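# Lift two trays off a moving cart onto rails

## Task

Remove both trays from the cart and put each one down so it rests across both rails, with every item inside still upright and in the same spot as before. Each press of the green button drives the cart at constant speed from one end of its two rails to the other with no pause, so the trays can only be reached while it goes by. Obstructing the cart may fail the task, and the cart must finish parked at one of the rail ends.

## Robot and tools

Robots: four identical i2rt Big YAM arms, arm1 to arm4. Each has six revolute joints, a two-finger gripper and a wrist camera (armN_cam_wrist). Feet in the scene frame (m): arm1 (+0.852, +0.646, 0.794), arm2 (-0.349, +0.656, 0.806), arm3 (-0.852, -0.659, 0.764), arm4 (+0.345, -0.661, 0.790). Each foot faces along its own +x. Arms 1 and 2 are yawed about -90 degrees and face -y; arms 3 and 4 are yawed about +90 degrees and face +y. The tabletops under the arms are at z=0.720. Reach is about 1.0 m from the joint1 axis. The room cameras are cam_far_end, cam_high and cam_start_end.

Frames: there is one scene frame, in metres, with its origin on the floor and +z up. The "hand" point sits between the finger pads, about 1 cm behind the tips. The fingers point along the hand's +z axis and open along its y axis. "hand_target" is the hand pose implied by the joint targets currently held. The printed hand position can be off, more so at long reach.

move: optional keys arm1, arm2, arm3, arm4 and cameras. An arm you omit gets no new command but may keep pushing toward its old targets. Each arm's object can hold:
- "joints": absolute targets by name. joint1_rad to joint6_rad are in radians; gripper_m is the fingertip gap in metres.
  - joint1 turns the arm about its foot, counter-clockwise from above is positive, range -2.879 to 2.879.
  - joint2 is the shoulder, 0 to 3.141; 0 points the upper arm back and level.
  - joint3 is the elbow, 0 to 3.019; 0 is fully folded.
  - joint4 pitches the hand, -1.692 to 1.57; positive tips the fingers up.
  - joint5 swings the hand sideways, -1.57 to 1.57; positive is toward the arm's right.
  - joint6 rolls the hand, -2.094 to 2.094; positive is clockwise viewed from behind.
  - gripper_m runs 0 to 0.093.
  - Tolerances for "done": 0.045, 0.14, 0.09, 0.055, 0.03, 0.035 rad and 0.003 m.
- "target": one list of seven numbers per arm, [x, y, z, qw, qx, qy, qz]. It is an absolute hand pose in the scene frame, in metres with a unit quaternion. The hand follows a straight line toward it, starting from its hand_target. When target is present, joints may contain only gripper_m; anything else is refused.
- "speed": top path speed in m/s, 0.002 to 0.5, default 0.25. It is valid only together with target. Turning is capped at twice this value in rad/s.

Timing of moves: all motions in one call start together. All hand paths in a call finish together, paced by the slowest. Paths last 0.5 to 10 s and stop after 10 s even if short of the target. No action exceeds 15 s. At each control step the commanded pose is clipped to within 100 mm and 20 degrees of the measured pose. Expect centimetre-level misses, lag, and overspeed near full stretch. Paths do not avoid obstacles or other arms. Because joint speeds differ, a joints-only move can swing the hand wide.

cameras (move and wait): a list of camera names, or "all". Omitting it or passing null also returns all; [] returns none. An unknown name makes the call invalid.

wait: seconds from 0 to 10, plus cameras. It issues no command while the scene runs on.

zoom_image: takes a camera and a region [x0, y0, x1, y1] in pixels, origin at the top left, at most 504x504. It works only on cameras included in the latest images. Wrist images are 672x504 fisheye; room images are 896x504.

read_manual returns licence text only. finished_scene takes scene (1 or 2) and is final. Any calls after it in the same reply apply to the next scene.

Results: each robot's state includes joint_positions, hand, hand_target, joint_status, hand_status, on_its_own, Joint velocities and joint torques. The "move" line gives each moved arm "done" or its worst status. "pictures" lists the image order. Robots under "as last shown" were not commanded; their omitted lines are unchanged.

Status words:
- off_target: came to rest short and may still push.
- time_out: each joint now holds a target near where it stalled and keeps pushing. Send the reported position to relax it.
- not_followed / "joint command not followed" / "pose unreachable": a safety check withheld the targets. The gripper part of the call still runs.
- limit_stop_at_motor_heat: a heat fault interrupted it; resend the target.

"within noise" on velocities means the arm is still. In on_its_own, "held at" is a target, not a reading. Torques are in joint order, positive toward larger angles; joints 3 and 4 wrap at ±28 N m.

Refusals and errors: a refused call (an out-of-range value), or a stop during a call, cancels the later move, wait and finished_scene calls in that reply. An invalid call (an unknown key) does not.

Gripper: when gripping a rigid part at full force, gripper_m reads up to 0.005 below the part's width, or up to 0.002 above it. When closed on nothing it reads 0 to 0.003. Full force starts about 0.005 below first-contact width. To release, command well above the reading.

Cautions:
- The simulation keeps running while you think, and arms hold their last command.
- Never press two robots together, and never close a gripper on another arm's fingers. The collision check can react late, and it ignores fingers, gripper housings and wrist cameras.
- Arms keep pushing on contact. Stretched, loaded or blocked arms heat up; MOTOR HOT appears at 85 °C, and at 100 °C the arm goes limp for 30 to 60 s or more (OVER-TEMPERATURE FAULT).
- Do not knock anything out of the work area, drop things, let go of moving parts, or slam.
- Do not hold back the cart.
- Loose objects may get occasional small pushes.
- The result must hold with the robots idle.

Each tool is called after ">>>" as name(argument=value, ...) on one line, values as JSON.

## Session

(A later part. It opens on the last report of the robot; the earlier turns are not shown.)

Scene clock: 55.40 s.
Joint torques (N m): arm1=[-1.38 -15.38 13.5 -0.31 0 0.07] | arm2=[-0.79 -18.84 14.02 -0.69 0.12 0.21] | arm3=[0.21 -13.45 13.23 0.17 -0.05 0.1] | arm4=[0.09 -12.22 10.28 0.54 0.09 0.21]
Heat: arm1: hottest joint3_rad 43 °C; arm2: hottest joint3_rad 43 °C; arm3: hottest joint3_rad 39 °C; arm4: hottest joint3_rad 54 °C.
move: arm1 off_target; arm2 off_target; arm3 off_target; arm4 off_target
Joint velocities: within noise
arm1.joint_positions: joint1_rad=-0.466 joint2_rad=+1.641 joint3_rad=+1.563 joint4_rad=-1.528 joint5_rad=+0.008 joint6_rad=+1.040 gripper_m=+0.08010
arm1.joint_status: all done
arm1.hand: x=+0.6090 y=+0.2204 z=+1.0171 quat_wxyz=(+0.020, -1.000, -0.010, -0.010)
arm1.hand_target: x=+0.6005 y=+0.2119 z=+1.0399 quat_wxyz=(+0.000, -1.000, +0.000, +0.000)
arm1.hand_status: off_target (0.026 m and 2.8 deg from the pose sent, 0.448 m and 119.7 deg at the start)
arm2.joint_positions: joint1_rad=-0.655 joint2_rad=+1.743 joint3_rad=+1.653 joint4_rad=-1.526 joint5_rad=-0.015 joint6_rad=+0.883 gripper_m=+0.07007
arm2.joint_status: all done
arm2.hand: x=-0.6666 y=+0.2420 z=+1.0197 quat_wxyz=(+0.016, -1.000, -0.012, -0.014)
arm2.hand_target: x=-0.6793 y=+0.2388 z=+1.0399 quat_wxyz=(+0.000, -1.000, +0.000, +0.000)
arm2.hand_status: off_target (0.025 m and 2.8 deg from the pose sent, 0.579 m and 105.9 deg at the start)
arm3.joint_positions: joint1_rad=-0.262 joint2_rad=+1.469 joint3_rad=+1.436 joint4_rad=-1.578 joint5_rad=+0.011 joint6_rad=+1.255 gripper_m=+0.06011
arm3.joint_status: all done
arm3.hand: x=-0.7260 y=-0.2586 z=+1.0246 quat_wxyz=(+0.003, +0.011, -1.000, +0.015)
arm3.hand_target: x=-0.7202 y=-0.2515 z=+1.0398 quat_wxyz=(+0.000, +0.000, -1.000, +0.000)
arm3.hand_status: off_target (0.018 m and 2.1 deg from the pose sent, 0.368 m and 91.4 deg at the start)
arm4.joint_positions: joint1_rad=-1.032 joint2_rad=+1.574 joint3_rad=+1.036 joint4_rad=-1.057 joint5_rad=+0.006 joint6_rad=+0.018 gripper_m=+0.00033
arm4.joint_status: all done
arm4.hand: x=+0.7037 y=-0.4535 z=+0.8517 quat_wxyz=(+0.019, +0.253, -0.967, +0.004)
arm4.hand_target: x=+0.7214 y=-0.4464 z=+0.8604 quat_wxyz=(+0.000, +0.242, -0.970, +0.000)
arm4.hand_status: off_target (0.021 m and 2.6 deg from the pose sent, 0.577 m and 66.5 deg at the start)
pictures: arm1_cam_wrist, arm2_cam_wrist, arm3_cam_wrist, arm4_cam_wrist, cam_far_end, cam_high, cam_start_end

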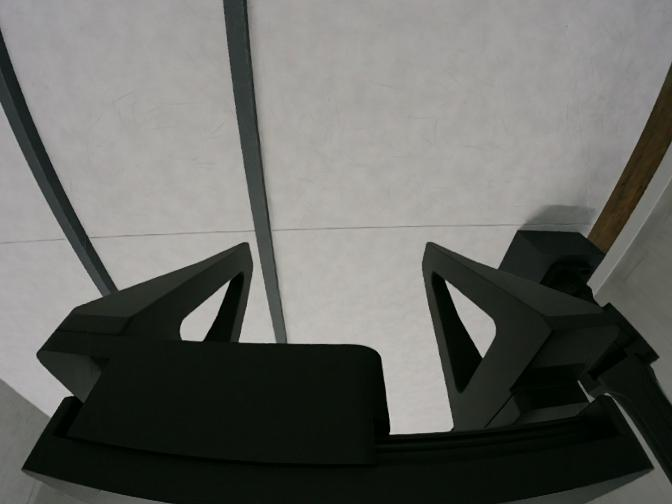

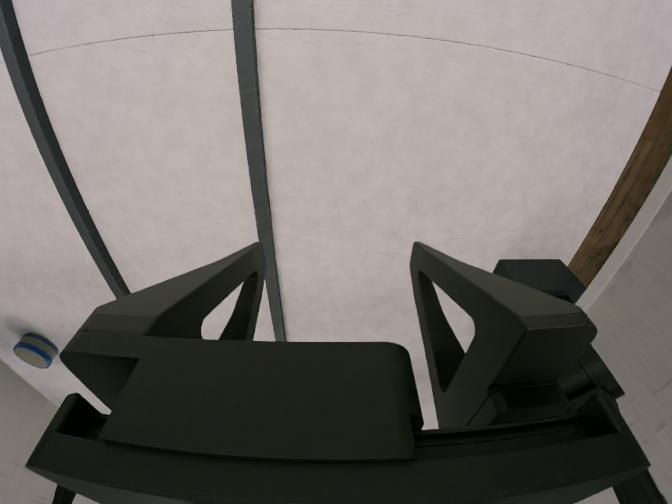

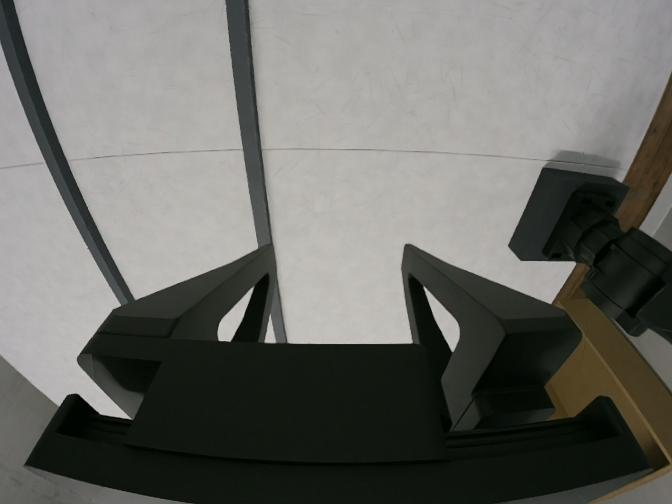

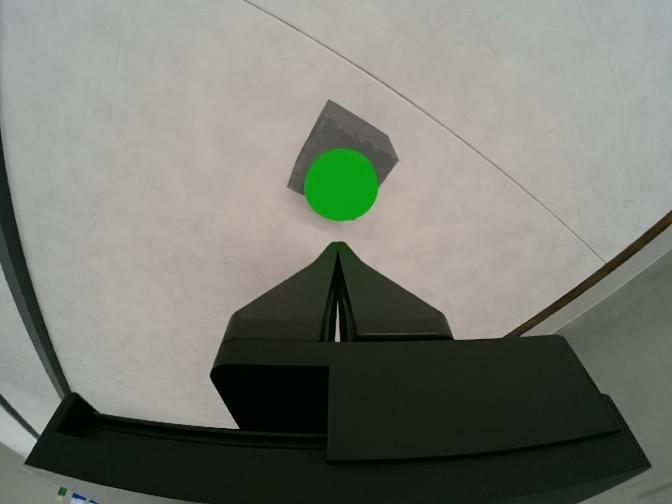

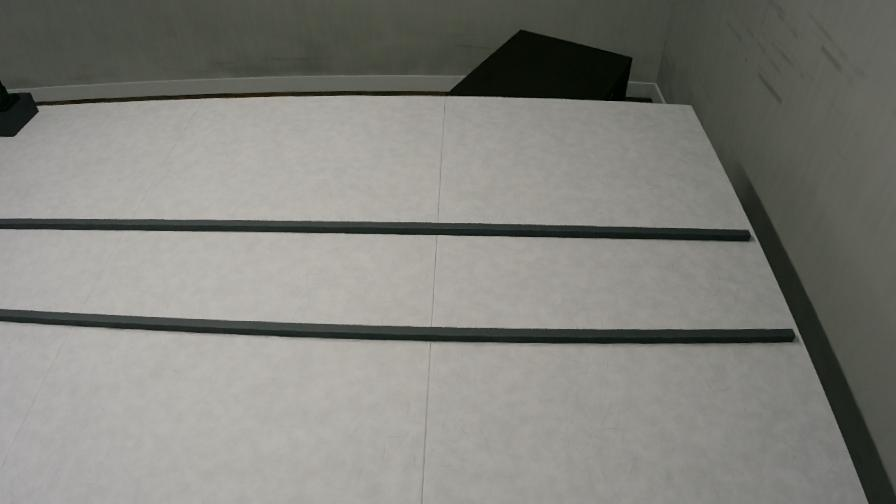

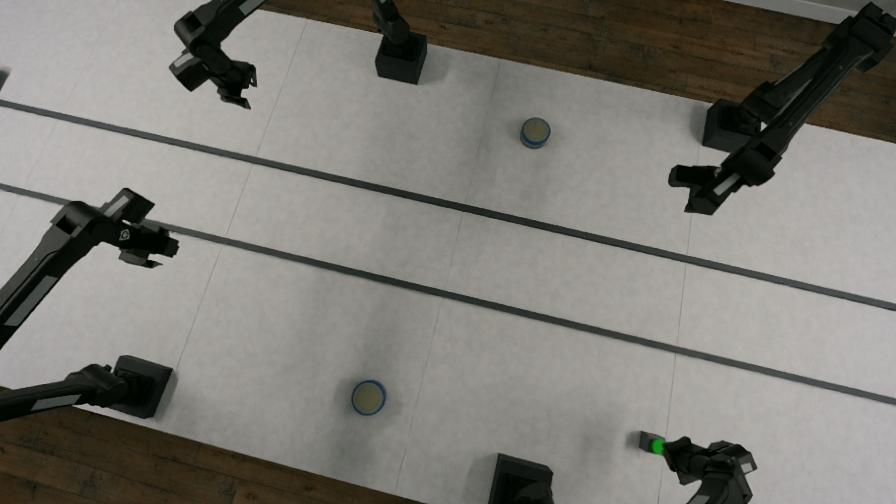

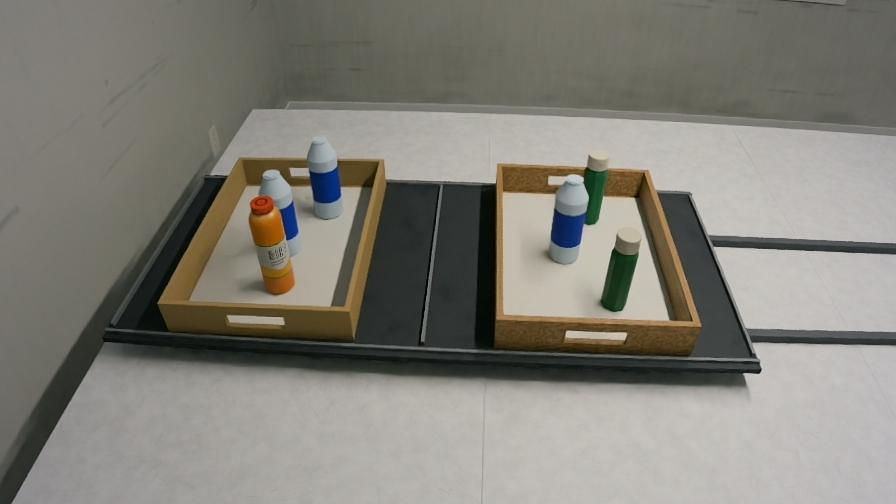

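>>> move(arm4={"target":[0.721,-0.448,0.84,0,-0.242,0.970,0],"speed":0.2}, cameras=["arm4_cam_wrist"])

>>> move(arm4={"target":[0.722,-0.448,0.785,0,-0.242,0.970,0],"speed":0.1}, cameras=["cam_start_end","arm4_cam_wrist"])

>>> move(arm4={"target":[0.721,-0.44,0.84,0,-0.242,0.970,0],"speed":0.3}, cameras=["cam_start_end"])

>>> wait(seconds=10, cameras=[])

>>> wait(seconds=10, cameras=[])

>>> wait(seconds=10, cameras=[])

>>> wait(seconds=6, cameras=["arm2_cam_wrist","arm3_cam_wrist"])

>>> move(arm4={"target":[0.60,-0.241,1.04,0,0,1,0],"joints":{"gripper_m":0.07},"speed":0.3}, cameras=[])

>>> wait(seconds=8.2, cameras=["arm2_cam_wrist","arm3_cam_wrist"])

>>> move(arm2={"target":[-0.70,0.238,0.856,0,1,0,0],"speed":0.25}, arm3={"target":[-0.70,-0.251,0.85,0,0,1,0],"speed":0.25}, cameras=["arm2_cam_wrist","arm3_cam_wrist"])

>>> move(arm2={"target":[-0.574,0.238,0.966,0,1,0,0],"joints":{"gripper_m":0.0},"speed":0.056}, arm3={"target":[-0.574,-0.251,0.96,0,0,1,0],"joints":{"gripper_m":0.0},"speed":0.056}, cameras=["arm2_cam_wrist","arm3_cam_wrist","cam_high"])

>>> wait(seconds=10, cameras=["cam_high"])

>>> wait(seconds=1.75, cameras=["arm1_cam_wrist","arm4_cam_wrist"])

>>> move(arm1={"target":[0.60,0.211,0.849,0,1,0,0],"speed":0.25}, arm4={"target":[0.60,-0.241,0.844,0,0,1,0],"speed":0.25}, cameras=["arm1_cam_wrist","arm4_cam_wrist"])

>>> move(arm1={"target":[0.726,0.211,0.972,0,1,0,0],"joints":{"gripper_m":0.0},"speed":0.058}, arm4={"target":[0.726,-0.241,0.967,0,0,1,0],"joints":{"gripper_m":0.0},"speed":0.058})

Scene clock: 89.80 s.
Joint torques (N m): arm1=[-1.14 -15.5 13.56 -0.18 -0.03 0.01] | arm2=[-0.97 -18.78 13.96 -0.72 0.12 0.19] | arm3=[0.62 -13.92 13.29 -0.06 -0.05 0.07] | arm4=[-0.26 -11.4 8.03 0.76 0.11 0.19]
Heat: arm1: hottest joint3_rad 50 °C; arm2: hottest joint3_rad 49 °C; arm3: hottest joint3_rad 46 °C; arm4: hottest joint3_rad 60 °C.
move: arm4 done
Joint velocities: within noise
arm1, arm3: as last shown
arm1.joint_positions: joint1_rad=-0.466 joint2_rad=+1.641 joint3_rad=+1.563 joint4_rad=-1.528 joint5_rad=+0.008 joint6_rad=+1.041 gripper_m=+0.08010
arm1.hand: x=+0.6090 y=+0.2204 z=+1.0171 quat_wxyz=(+0.020, -1.000, -0.009, -0.010)
arm2.joint_positions: joint1_rad=-0.655 joint2_rad=+1.743 joint3_rad=+1.653 joint4_rad=-1.526 joint5_rad=-0.014 joint6_rad=+0.884 gripper_m=+0.07007
arm2.joint_status: not commanded
arm2.hand: x=-0.6667 y=+0.2420 z=+1.0197 quat_wxyz=(+0.016, -1.000, -0.011, -0.014)
arm2.hand_target: x=-0.6794 y=+0.2388 z=+1.0399 quat_wxyz=(+0.000, -1.000, +0.000, +0.000)
arm2.hand_status: not commanded
arm4.joint_positions: joint1_rad=-1.032 joint2_rad=+1.589 joint3_rad=+1.036 joint4_rad=-1.005 joint5_rad=+0.007 joint6_rad=+0.018 gripper_m=+0.00033
arm4.joint_status: not commanded
arm4.hand: x=+0.7139 y=-0.4476 z=+0.8457 quat_wxyz=(+0.001, +0.253, -0.968, -0.001)
arm4.hand_target: x=+0.7208 y=-0.4481 z=+0.8401 quat_wxyz=(+0.000, +0.242, -0.970, +0.000)
arm4.hand_status: done (0.009 m and 1.3 deg from the pose sent, 0.022 m and 2.6 deg at the start)

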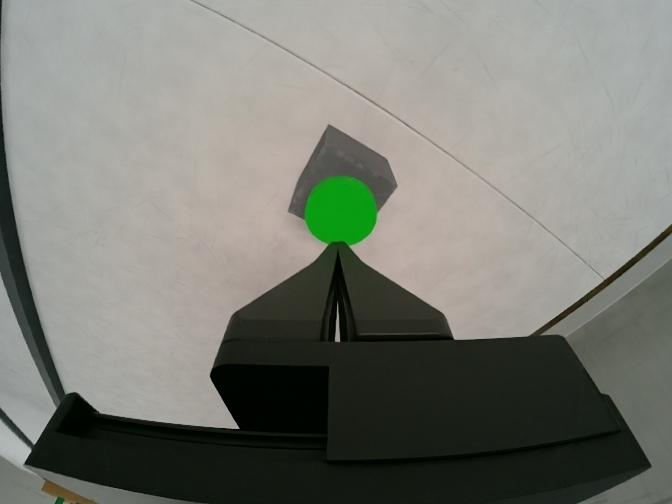

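Scene clock: 90.87 s.
Joint torques (N m): arm1=[-0.73 -15.5 13.52 -0.06 -0.02 0.08] | arm2=[-1.03 -18.84 13.93 -0.65 0.11 0.19] | arm3=[0.85 -13.33 13.26 0.12 -0.05 0.11] | arm4=[0.09 -10.46 5.74 1.63 0.1 0.17]
Heat: arm1: hottest joint3_rad 50 °C; arm2: hottest joint3_rad 49 °C; arm3: hottest joint3_rad 46 °C; arm4: hottest joint3_rad 60 °C.
move: arm4 off_target
Joint velocities: within noise
arm1, arm2, arm3: as last shown
arm4.joint_positions: joint1_rad=-1.034 joint2_rad=+1.660 joint3_rad=+1.006 joint4_rad=-0.879 joint5_rad=+0.007 joint6_rad=+0.018 gripper_m=+0.00033
arm4.joint_status: not commanded
arm4.hand: x=+0.7231 y=-0.4428 z=+0.8076 quat_wxyz=(-0.011, +0.252, -0.968, -0.005)
arm4.hand_target: x=+0.7211 y=-0.4484 z=+0.7860 quat_wxyz=(+0.000, +0.242, -0.970, +0.000)
arm4.hand_status: off_target (0.023 m and 1.8 deg from the pose sent, 0.061 m and 1.3 deg at the start)
pictures: arm4_cam_wrist, cam_start_end

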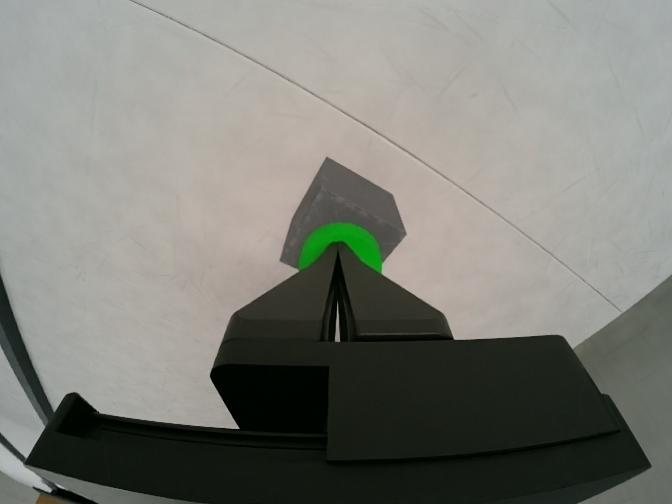

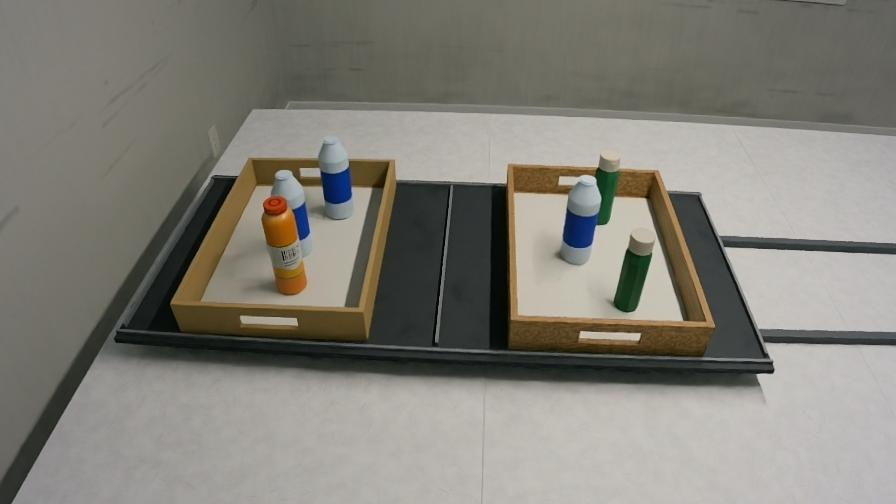

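Scene clock: 91.83 s.
Joint torques (N m): arm1=[-1.79 -14.62 13.56 -0.23 -0.04 0.02] | arm2=[-0.79 -19.02 14.01 -0.66 0.13 0.2] | arm3=[0.44 -13.98 13.12 -0.12 -0.04 0.12] | arm4=[1.2 -13.57 9.91 -0.35 0.1 0.22]
Heat: arm1: hottest joint3_rad 50 °C; arm2: hottest joint3_rad 49 °C; arm3: hottest joint3_rad 46 °C; arm4: hottest joint3_rad 60 °C.
move: arm4 off_target
Joint velocities: within noise
arm1, arm2, arm3: as last shown
arm4.joint_positions: joint1_rad=-1.032 joint2_rad=+1.622 joint3_rad=+1.019 joint4_rad=-0.983 joint5_rad=+0.007 joint6_rad=+0.031 gripper_m=+0.00033
arm4.joint_status: not commanded
arm4.hand: x=+0.7094 y=-0.4502 z=+0.8269 quat_wxyz=(+0.014, +0.247, -0.969, +0.003)
arm4.hand_target: x=+0.7206 y=-0.4402 z=+0.8402 quat_wxyz=(+0.000, +0.242, -0.970, +0.000)
arm4.hand_status: off_target (0.020 m and 1.7 deg from the pose sent, 0.033 m and 1.8 deg at the start)

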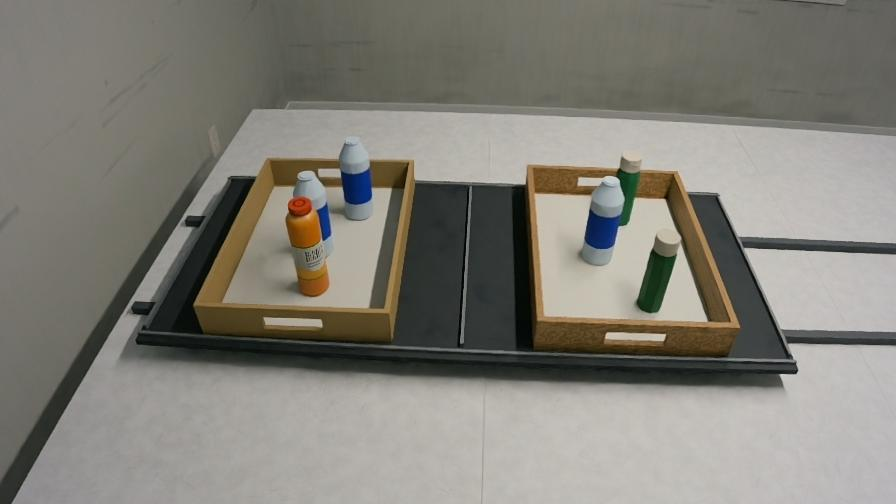

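Scene clock: 101.83 s.
Joint torques (N m): arm1=[-0.62 -15.38 13.44 -0.31 0 0.08] | arm2=[-0.85 -18.84 14 -0.7 0.11 0.19] | arm3=[0.38 -13.33 13.3 -0.17 -0.03 0.13] | arm4=[1.38 -13.45 9.87 -0.35 0.1 0.22]
Heat: arm1: hottest joint3_rad 51 °C; arm2: hottest joint3_rad 50 °C; arm3: hottest joint3_rad 47 °C; arm4: hottest joint3_rad 60 °C.
Joint velocities: within noise
arm1.joint_positions: joint1_rad=-0.466 joint2_rad=+1.641 joint3_rad=+1.563 joint4_rad=-1.528 joint5_rad=+0.008 joint6_rad=+1.041 gripper_m=+0.08010
arm1.joint_status: not commanded
arm1.hand: x=+0.6090 y=+0.2204 z=+1.0171 quat_wxyz=(+0.020, -1.000, -0.009, -0.010)
arm1.hand_target: x=+0.6005 y=+0.2119 z=+1.0399 quat_wxyz=(+0.000, -1.000, +0.000, +0.000)
arm1.hand_status: not commanded
arm2.joint_positions: joint1_rad=-0.655 joint2_rad=+1.743 joint3_rad=+1.653 joint4_rad=-1.526 joint5_rad=-0.014 joint6_rad=+0.884 gripper_m=+0.07007
arm2.joint_status: not commanded
arm2.hand: x=-0.6667 y=+0.2420 z=+1.0197 quat_wxyz=(+0.016, -1.000, -0.011, -0.014)
arm2.hand_target: x=-0.6793 y=+0.2388 z=+1.0399 quat_wxyz=(+0.000, -1.000, +0.000, +0.000)
arm2.hand_status: not commanded
arm3.joint_positions: joint1_rad=-0.262 joint2_rad=+1.469 joint3_rad=+1.436 joint4_rad=-1.578 joint5_rad=+0.011 joint6_rad=+1.255 gripper_m=+0.06011
arm3.joint_status: not commanded
arm3.hand: x=-0.7260 y=-0.2586 z=+1.0246 quat_wxyz=(+0.003, +0.011, -1.000, +0.015)
arm3.hand_target: x=-0.7202 y=-0.2515 z=+1.0398 quat_wxyz=(+0.000, +0.000, -1.000, +0.000)
arm3.hand_status: not commanded
arm4.joint_positions: joint1_rad=-1.032 joint2_rad=+1.622 joint3_rad=+1.019 joint4_rad=-0.983 joint5_rad=+0.007 joint6_rad=+0.031 gripper_m=+0.00033
arm4.joint_status: not commanded
arm4.hand: x=+0.7093 y=-0.4502 z=+0.8269 quat_wxyz=(+0.014, +0.246, -0.969, +0.003)
arm4.hand_target: x=+0.7206 y=-0.4402 z=+0.8402 quat_wxyz=(+0.000, +0.242, -0.970, +0.000)
arm4.hand_status: off_target (0.020 m and 1.8 deg from the pose sent, 0.033 m and 1.8 deg at the start)
wait: 10.00 s; at rest by 0.27 s

Scene clock: 111.83 s.
Joint torques (N m): arm1=[-0.79 -15.03 13.71 -0.03 -0.04 0.04] | arm2=[-0.91 -18.9 13.96 -0.64 0.13 0.2] | arm3=[-0.09 -13.63 13.39 -0.01 -0.11 0.11] | arm4=[1.32 -13.63 9.88 -0.36 0.1 0.22]
Heat: arm1: hottest joint3_rad 52 °C; arm2: hottest joint3_rad 51 °C; arm3: hottest joint3_rad 48 °C; arm4: hottest joint3_rad 60 °C.
Joint velocities: within noise
arm1.joint_positions: joint1_rad=-0.466 joint2_rad=+1.641 joint3_rad=+1.563 joint4_rad=-1.528 joint5_rad=+0.008 joint6_rad=+1.041 gripper_m=+0.08010
arm1.joint_status: not commanded
arm1.hand: x=+0.6090 y=+0.2204 z=+1.0171 quat_wxyz=(+0.020, -1.000, -0.009, -0.010)
arm1.hand_target: x=+0.6005 y=+0.2119 z=+1.0399 quat_wxyz=(+0.000, -1.000, +0.000, +0.000)
arm1.hand_status: not commanded
arm2.joint_positions: joint1_rad=-0.655 joint2_rad=+1.743 joint3_rad=+1.653 joint4_rad=-1.526 joint5_rad=-0.014 joint6_rad=+0.884 gripper_m=+0.07007
arm2.joint_status: not commanded
arm2.hand: x=-0.6667 y=+0.2420 z=+1.0197 quat_wxyz=(+0.016, -1.000, -0.011, -0.014)
arm2.hand_target: x=-0.6793 y=+0.2388 z=+1.0399 quat_wxyz=(+0.000, -1.000, +0.000, +0.000)
arm2.hand_status: not commanded
arm3.joint_positions: joint1_rad=-0.262 joint2_rad=+1.469 joint3_rad=+1.436 joint4_rad=-1.578 joint5_rad=+0.011 joint6_rad=+1.256 gripper_m=+0.06011
arm3.joint_status: not commanded
arm3.hand: x=-0.7260 y=-0.2586 z=+1.0246 quat_wxyz=(+0.003, +0.011, -1.000, +0.015)
arm3.hand_target: x=-0.7202 y=-0.2515 z=+1.0398 quat_wxyz=(+0.000, +0.000, -1.000, +0.000)
arm3.hand_status: not commanded
arm4.joint_positions: joint1_rad=-1.032 joint2_rad=+1.622 joint3_rad=+1.019 joint4_rad=-0.983 joint5_rad=+0.007 joint6_rad=+0.031 gripper_m=+0.00033
arm4.joint_status: not commanded
arm4.hand: x=+0.7093 y=-0.4502 z=+0.8269 quat_wxyz=(+0.014, +0.246, -0.969, +0.003)
arm4.hand_target: x=+0.7206 y=-0.4402 z=+0.8402 quat_wxyz=(+0.000, +0.242, -0.970, +0.000)
arm4.hand_status: off_target (0.020 m and 1.8 deg from the pose sent, 0.033 m and 1.8 deg at the start)
wait: 10.00 s; at rest by 0.27 s

Scene clock: 121.83 s.
Joint torques (N m): arm1=[-1.03 -14.97 13.31 -0.02 -0.05 0.09] | arm2=[-0.91 -18.84 14.01 -0.65 0.12 0.19] | arm3=[0.38 -13.51 13.23 0.02 -0.08 0.12] | arm4=[1.2 -13.51 9.85 -0.29 0.09 0.2]
Heat: arm1: hottest joint3_rad 53 °C; arm2: hottest joint3_rad 52 °C; arm3: hottest joint3_rad 49 °C; arm4: hottest joint3_rad 60 °C.
Joint velocities: within noise
arm1.joint_positions: joint1_rad=-0.466 joint2_rad=+1.641 joint3_rad=+1.563 joint4_rad=-1.528 joint5_rad=+0.008 joint6_rad=+1.041 gripper_m=+0.08010
arm1.joint_status: not commanded
arm1.hand: x=+0.6090 y=+0.2204 z=+1.0171 quat_wxyz=(+0.020, -1.000, -0.009, -0.010)
arm1.hand_target: x=+0.6005 y=+0.2119 z=+1.0399 quat_wxyz=(+0.000, -1.000, +0.000, +0.000)
arm1.hand_status: not commanded
arm2.joint_positions: joint1_rad=-0.655 joint2_rad=+1.743 joint3_rad=+1.653 joint4_rad=-1.526 joint5_rad=-0.014 joint6_rad=+0.884 gripper_m=+0.07007
arm2.joint_status: not commanded
arm2.hand: x=-0.6667 y=+0.2420 z=+1.0197 quat_wxyz=(+0.016, -1.000, -0.011, -0.014)
arm2.hand_target: x=-0.6793 y=+0.2388 z=+1.0399 quat_wxyz=(+0.000, -1.000, +0.000, +0.000)
arm2.hand_status: not commanded
arm3.joint_positions: joint1_rad=-0.262 joint2_rad=+1.469 joint3_rad=+1.436 joint4_rad=-1.578 joint5_rad=+0.011 joint6_rad=+1.256 gripper_m=+0.06011
arm3.joint_status: not commanded
arm3.hand: x=-0.7260 y=-0.2586 z=+1.0246 quat_wxyz=(+0.003, +0.011, -1.000, +0.015)
arm3.hand_target: x=-0.7202 y=-0.2515 z=+1.0398 quat_wxyz=(+0.000, +0.000, -1.000, +0.000)
arm3.hand_status: not commanded
arm4.joint_positions: joint1_rad=-1.032 joint2_rad=+1.622 joint3_rad=+1.019 joint4_rad=-0.983 joint5_rad=+0.007 joint6_rad=+0.031 gripper_m=+0.00033
arm4.joint_status: not commanded
arm4.hand: x=+0.7093 y=-0.4502 z=+0.8269 quat_wxyz=(+0.014, +0.246, -0.969, +0.003)
arm4.hand_target: x=+0.7206 y=-0.4402 z=+0.8402 quat_wxyz=(+0.000, +0.242, -0.970, +0.000)
arm4.hand_status: off_target (0.020 m and 1.8 deg from the pose sent, 0.033 m and 1.8 deg at the start)
wait: 10.00 s; at rest by 0.27 s

Scene clock: 127.83 s.
Joint torques (N m): arm1=[-1.03 -15.38 13.41 -0.17 -0.05 0.03] | arm2=[-0.85 -18.73 14.02 -0.59 0.12 0.19] | arm3=[0.21 -13.22 13.37 -0.08 -0.03 0.11] | arm4=[1.2 -13.51 9.91 -0.27 0.1 0.2]
Heat: arm1: hottest joint3_rad 54 °C; arm2: hottest joint3_rad 52 °C; arm3: hottest joint3_rad 50 °C; arm4: hottest joint3_rad 60 °C.
Joint velocities: within noise
arm1.joint_positions: joint1_rad=-0.466 joint2_rad=+1.641 joint3_rad=+1.563 joint4_rad=-1.528 joint5_rad=+0.008 joint6_rad=+1.041 gripper_m=+0.08010
arm1.joint_status: not commanded
arm1.hand: x=+0.6090 y=+0.2204 z=+1.0171 quat_wxyz=(+0.020, -1.000, -0.009, -0.010)
arm1.hand_target: x=+0.6005 y=+0.2119 z=+1.0399 quat_wxyz=(+0.000, -1.000, +0.000, +0.000)
arm1.hand_status: not commanded
arm2.joint_positions: joint1_rad=-0.655 joint2_rad=+1.743 joint3_rad=+1.653 joint4_rad=-1.526 joint5_rad=-0.014 joint6_rad=+0.884 gripper_m=+0.07007
arm2.joint_status: not commanded
arm2.hand: x=-0.6667 y=+0.2420 z=+1.0197 quat_wxyz=(+0.016, -1.000, -0.011, -0.014)
arm2.hand_target: x=-0.6793 y=+0.2388 z=+1.0399 quat_wxyz=(+0.000, -1.000, +0.000, +0.000)
arm2.hand_status: not commanded
arm3.joint_positions: joint1_rad=-0.262 joint2_rad=+1.469 joint3_rad=+1.436 joint4_rad=-1.578 joint5_rad=+0.011 joint6_rad=+1.256 gripper_m=+0.06011
arm3.joint_status: not commanded
arm3.hand: x=-0.7260 y=-0.2586 z=+1.0246 quat_wxyz=(+0.003, +0.011, -1.000, +0.015)
arm3.hand_target: x=-0.7202 y=-0.2515 z=+1.0398 quat_wxyz=(+0.000, +0.000, -1.000, +0.000)
arm3.hand_status: not commanded
arm4.joint_positions: joint1_rad=-1.032 joint2_rad=+1.622 joint3_rad=+1.019 joint4_rad=-0.983 joint5_rad=+0.007 joint6_rad=+0.031 gripper_m=+0.00033
arm4.joint_status: not commanded
arm4.hand: x=+0.7093 y=-0.4502 z=+0.8269 quat_wxyz=(+0.014, +0.246, -0.969, +0.003)
arm4.hand_target: x=+0.7206 y=-0.4402 z=+0.8402 quat_wxyz=(+0.000, +0.242, -0.970, +0.000)
arm4.hand_status: off_target (0.020 m and 1.8 deg from the pose sent, 0.033 m and 1.8 deg at the start)
wait: 6.00 s; at rest by 0.27 s

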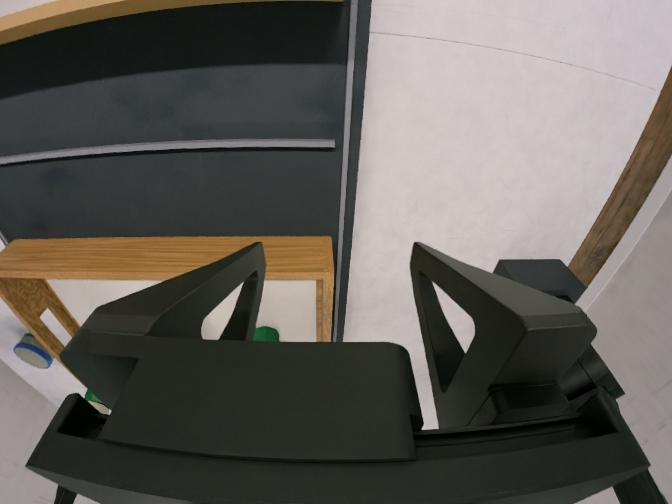

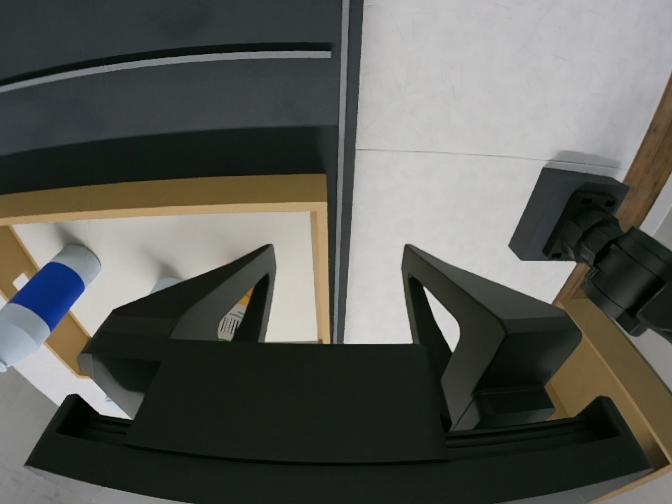

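Scene clock: 129.83 s.
Joint torques (N m): arm1=[-0.26 -16.03 13.5 -0.34 -0.01 0.03] | arm2=[-0.73 -18.61 14.02 -0.62 0.12 0.18] | arm3=[0.44 -13.39 13.24 -0.02 -0.04 0.18] | arm4=[0.15 -13.16 11.52 -0.35 0.19 0.2]
Heat: arm1: hottest joint3_rad 54 °C; arm2: hottest joint3_rad 53 °C; arm3: hottest joint3_rad 50 °C; arm4: hottest joint3_rad 61 °C.
move: arm4 done
Joint velocities: within noise
arm1, arm2, arm3: as last shown
arm4.joint_positions: joint1_rad=-0.516 joint2_rad=+1.589 joint3_rad=+1.557 joint4_rad=-1.533 joint5_rad=+0.012 joint6_rad=+1.021 gripper_m=+0.06991
arm4.joint_status: all done
arm4.hand: x=+0.5924 y=-0.2471 z=+1.0361 quat_wxyz=(+0.002, +0.012, -1.000, +0.000)
arm4.hand_target: x=+0.5999 y=-0.2412 z=+1.0400 quat_wxyz=(+0.000, +0.000, -1.000, +0.000)
arm4.hand_status: done (0.010 m and 1.4 deg from the pose sent, 0.318 m and 28.6 deg at the start)

Scene clock: 138.03 s.
Joint torques (N m): arm1=[-0.73 -15.79 13.53 -0.1 -0.02 0.08] | arm2=[-0.85 -18.67 14 -0.61 0.12 0.21] | arm3=[0.44 -13.92 13.44 0.12 -0.03 0.11] | arm4=[0.09 -13.33 11.52 -0.35 0.19 0.21]
Heat: arm1: hottest joint3_rad 54 °C; arm2: hottest joint3_rad 53 °C; arm3: hottest joint3_rad 50 °C; arm4: hottest joint3_rad 61 °C.
Joint velocities: within noise
arm1.joint_positions: joint1_rad=-0.466 joint2_rad=+1.641 joint3_rad=+1.563 joint4_rad=-1.528 joint5_rad=+0.008 joint6_rad=+1.041 gripper_m=+0.08010
arm1.joint_status: not commanded
arm1.hand: x=+0.6090 y=+0.2204 z=+1.0171 quat_wxyz=(+0.020, -1.000, -0.009, -0.010)
arm1.hand_target: x=+0.6005 y=+0.2119 z=+1.0399 quat_wxyz=(+0.000, -1.000, +0.000, +0.000)
arm1.hand_status: not commanded
arm2.joint_positions: joint1_rad=-0.655 joint2_rad=+1.743 joint3_rad=+1.653 joint4_rad=-1.526 joint5_rad=-0.014 joint6_rad=+0.884 gripper_m=+0.07007
arm2.joint_status: not commanded
arm2.hand: x=-0.6667 y=+0.2420 z=+1.0197 quat_wxyz=(+0.016, -1.000, -0.011, -0.014)
arm2.hand_target: x=-0.6793 y=+0.2388 z=+1.0399 quat_wxyz=(+0.000, -1.000, +0.000, +0.000)
arm2.hand_status: not commanded
arm3.joint_positions: joint1_rad=-0.262 joint2_rad=+1.469 joint3_rad=+1.436 joint4_rad=-1.578 joint5_rad=+0.011 joint6_rad=+1.256 gripper_m=+0.06011
arm3.joint_status: not commanded
arm3.hand: x=-0.7260 y=-0.2586 z=+1.0246 quat_wxyz=(+0.003, +0.011, -1.000, +0.015)
arm3.hand_target: x=-0.7202 y=-0.2515 z=+1.0398 quat_wxyz=(+0.000, +0.000, -1.000, +0.000)
arm3.hand_status: not commanded
arm4.joint_positions: joint1_rad=-0.516 joint2_rad=+1.589 joint3_rad=+1.557 joint4_rad=-1.534 joint5_rad=+0.012 joint6_rad=+1.022 gripper_m=+0.06991
arm4.joint_status: all done
arm4.hand: x=+0.5924 y=-0.2472 z=+1.0361 quat_wxyz=(+0.002, +0.012, -1.000, +0.000)
arm4.hand_target: x=+0.5999 y=-0.2413 z=+1.0400 quat_wxyz=(+0.000, +0.000, -1.000, +0.000)
arm4.hand_status: off_target (0.011 m and 1.3 deg from the pose sent, 0.318 m and 28.6 deg at the start)
wait: 8.20 s; at rest by 0.27 s

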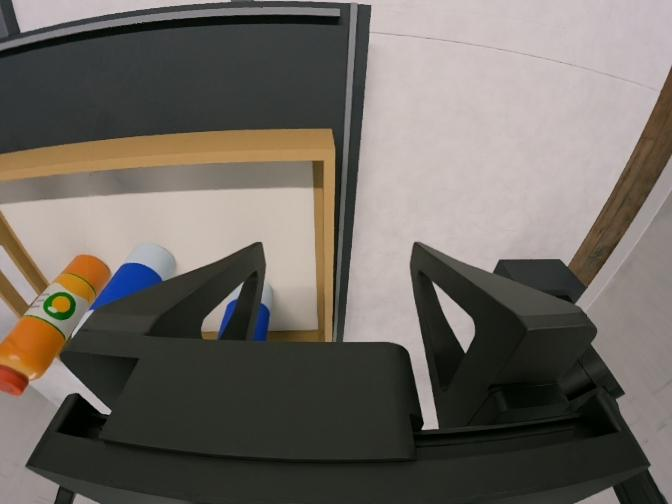

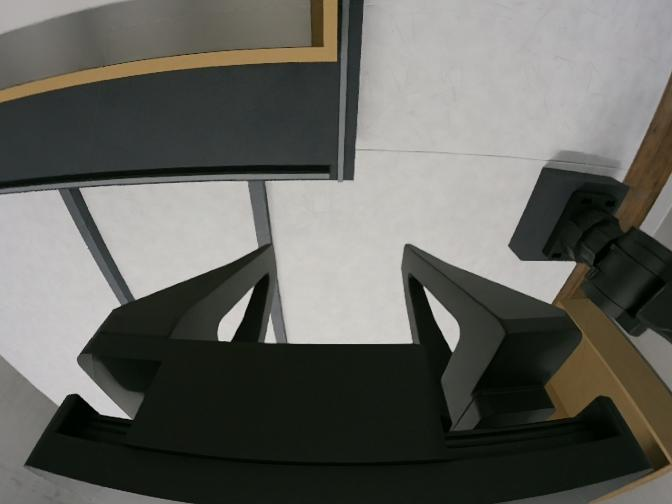

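Scene clock: 139.47 s.
Joint torques (N m): arm1=[-1.08 -15.74 13.6 -0.27 -0.01 0.05] | arm2=[-1.08 -20.19 9.37 0.18 0.11 0.02] | arm3=[0.21 -15.15 8.95 0.8 0.02 -0.11] | arm4=[0.21 -13.1 11.51 -0.31 0.17 0.22]
Heat: arm1: hottest joint3_rad 54 °C; arm2: hottest joint3_rad 53 °C; arm3: hottest joint3_rad 50 °C; arm4: hottest joint3_rad 62 °C.
move: arm2 off_target; arm3 done
Joint velocities: within noise
arm1, arm4: as last shown
arm2.joint_positions: joint1_rad=-0.677 joint2_rad=+1.901 joint3_rad=+1.413 joint4_rad=-1.113 joint5_rad=-0.014 joint6_rad=+0.877 gripper_m=+0.07007
arm2.joint_status: not commanded
arm2.hand: x=-0.6882 y=+0.2381 z=+0.8498 quat_wxyz=(+0.010, -1.000, -0.003, -0.009)
arm2.hand_target: x=-0.6999 y=+0.2383 z=+0.8560 quat_wxyz=(+0.000, -1.000, +0.000, +0.000)
arm2.hand_status: off_target (0.013 m and 1.6 deg from the pose sent, 0.167 m and 2.7 deg at the start)
arm3.joint_positions: joint1_rad=-0.308 joint2_rad=+1.604 joint3_rad=+1.107 joint4_rad=-1.102 joint5_rad=+0.011 joint6_rad=+1.233 gripper_m=+0.06011
arm3.joint_status: not commanded
arm3.hand: x=-0.7055 y=-0.2543 z=+0.8478 quat_wxyz=(+0.002, -0.001, -1.000, +0.008)
arm3.hand_target: x=-0.7000 y=-0.2510 z=+0.8501 quat_wxyz=(+0.000, +0.000, -1.000, +0.000)
arm3.hand_status: done (0.007 m and 1.0 deg from the pose sent, 0.177 m and 2.1 deg at the start)

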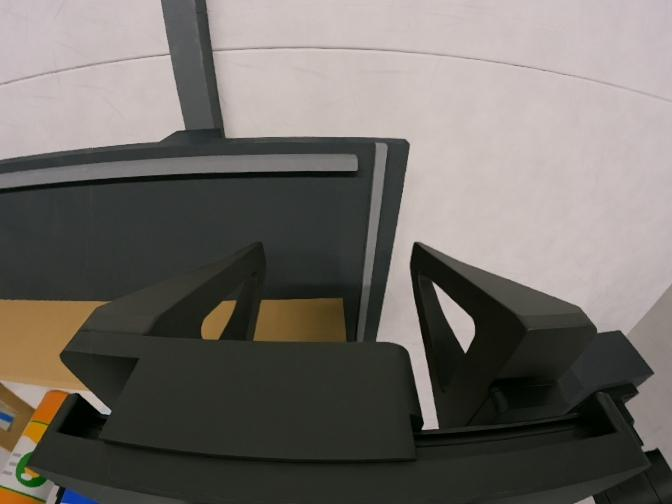

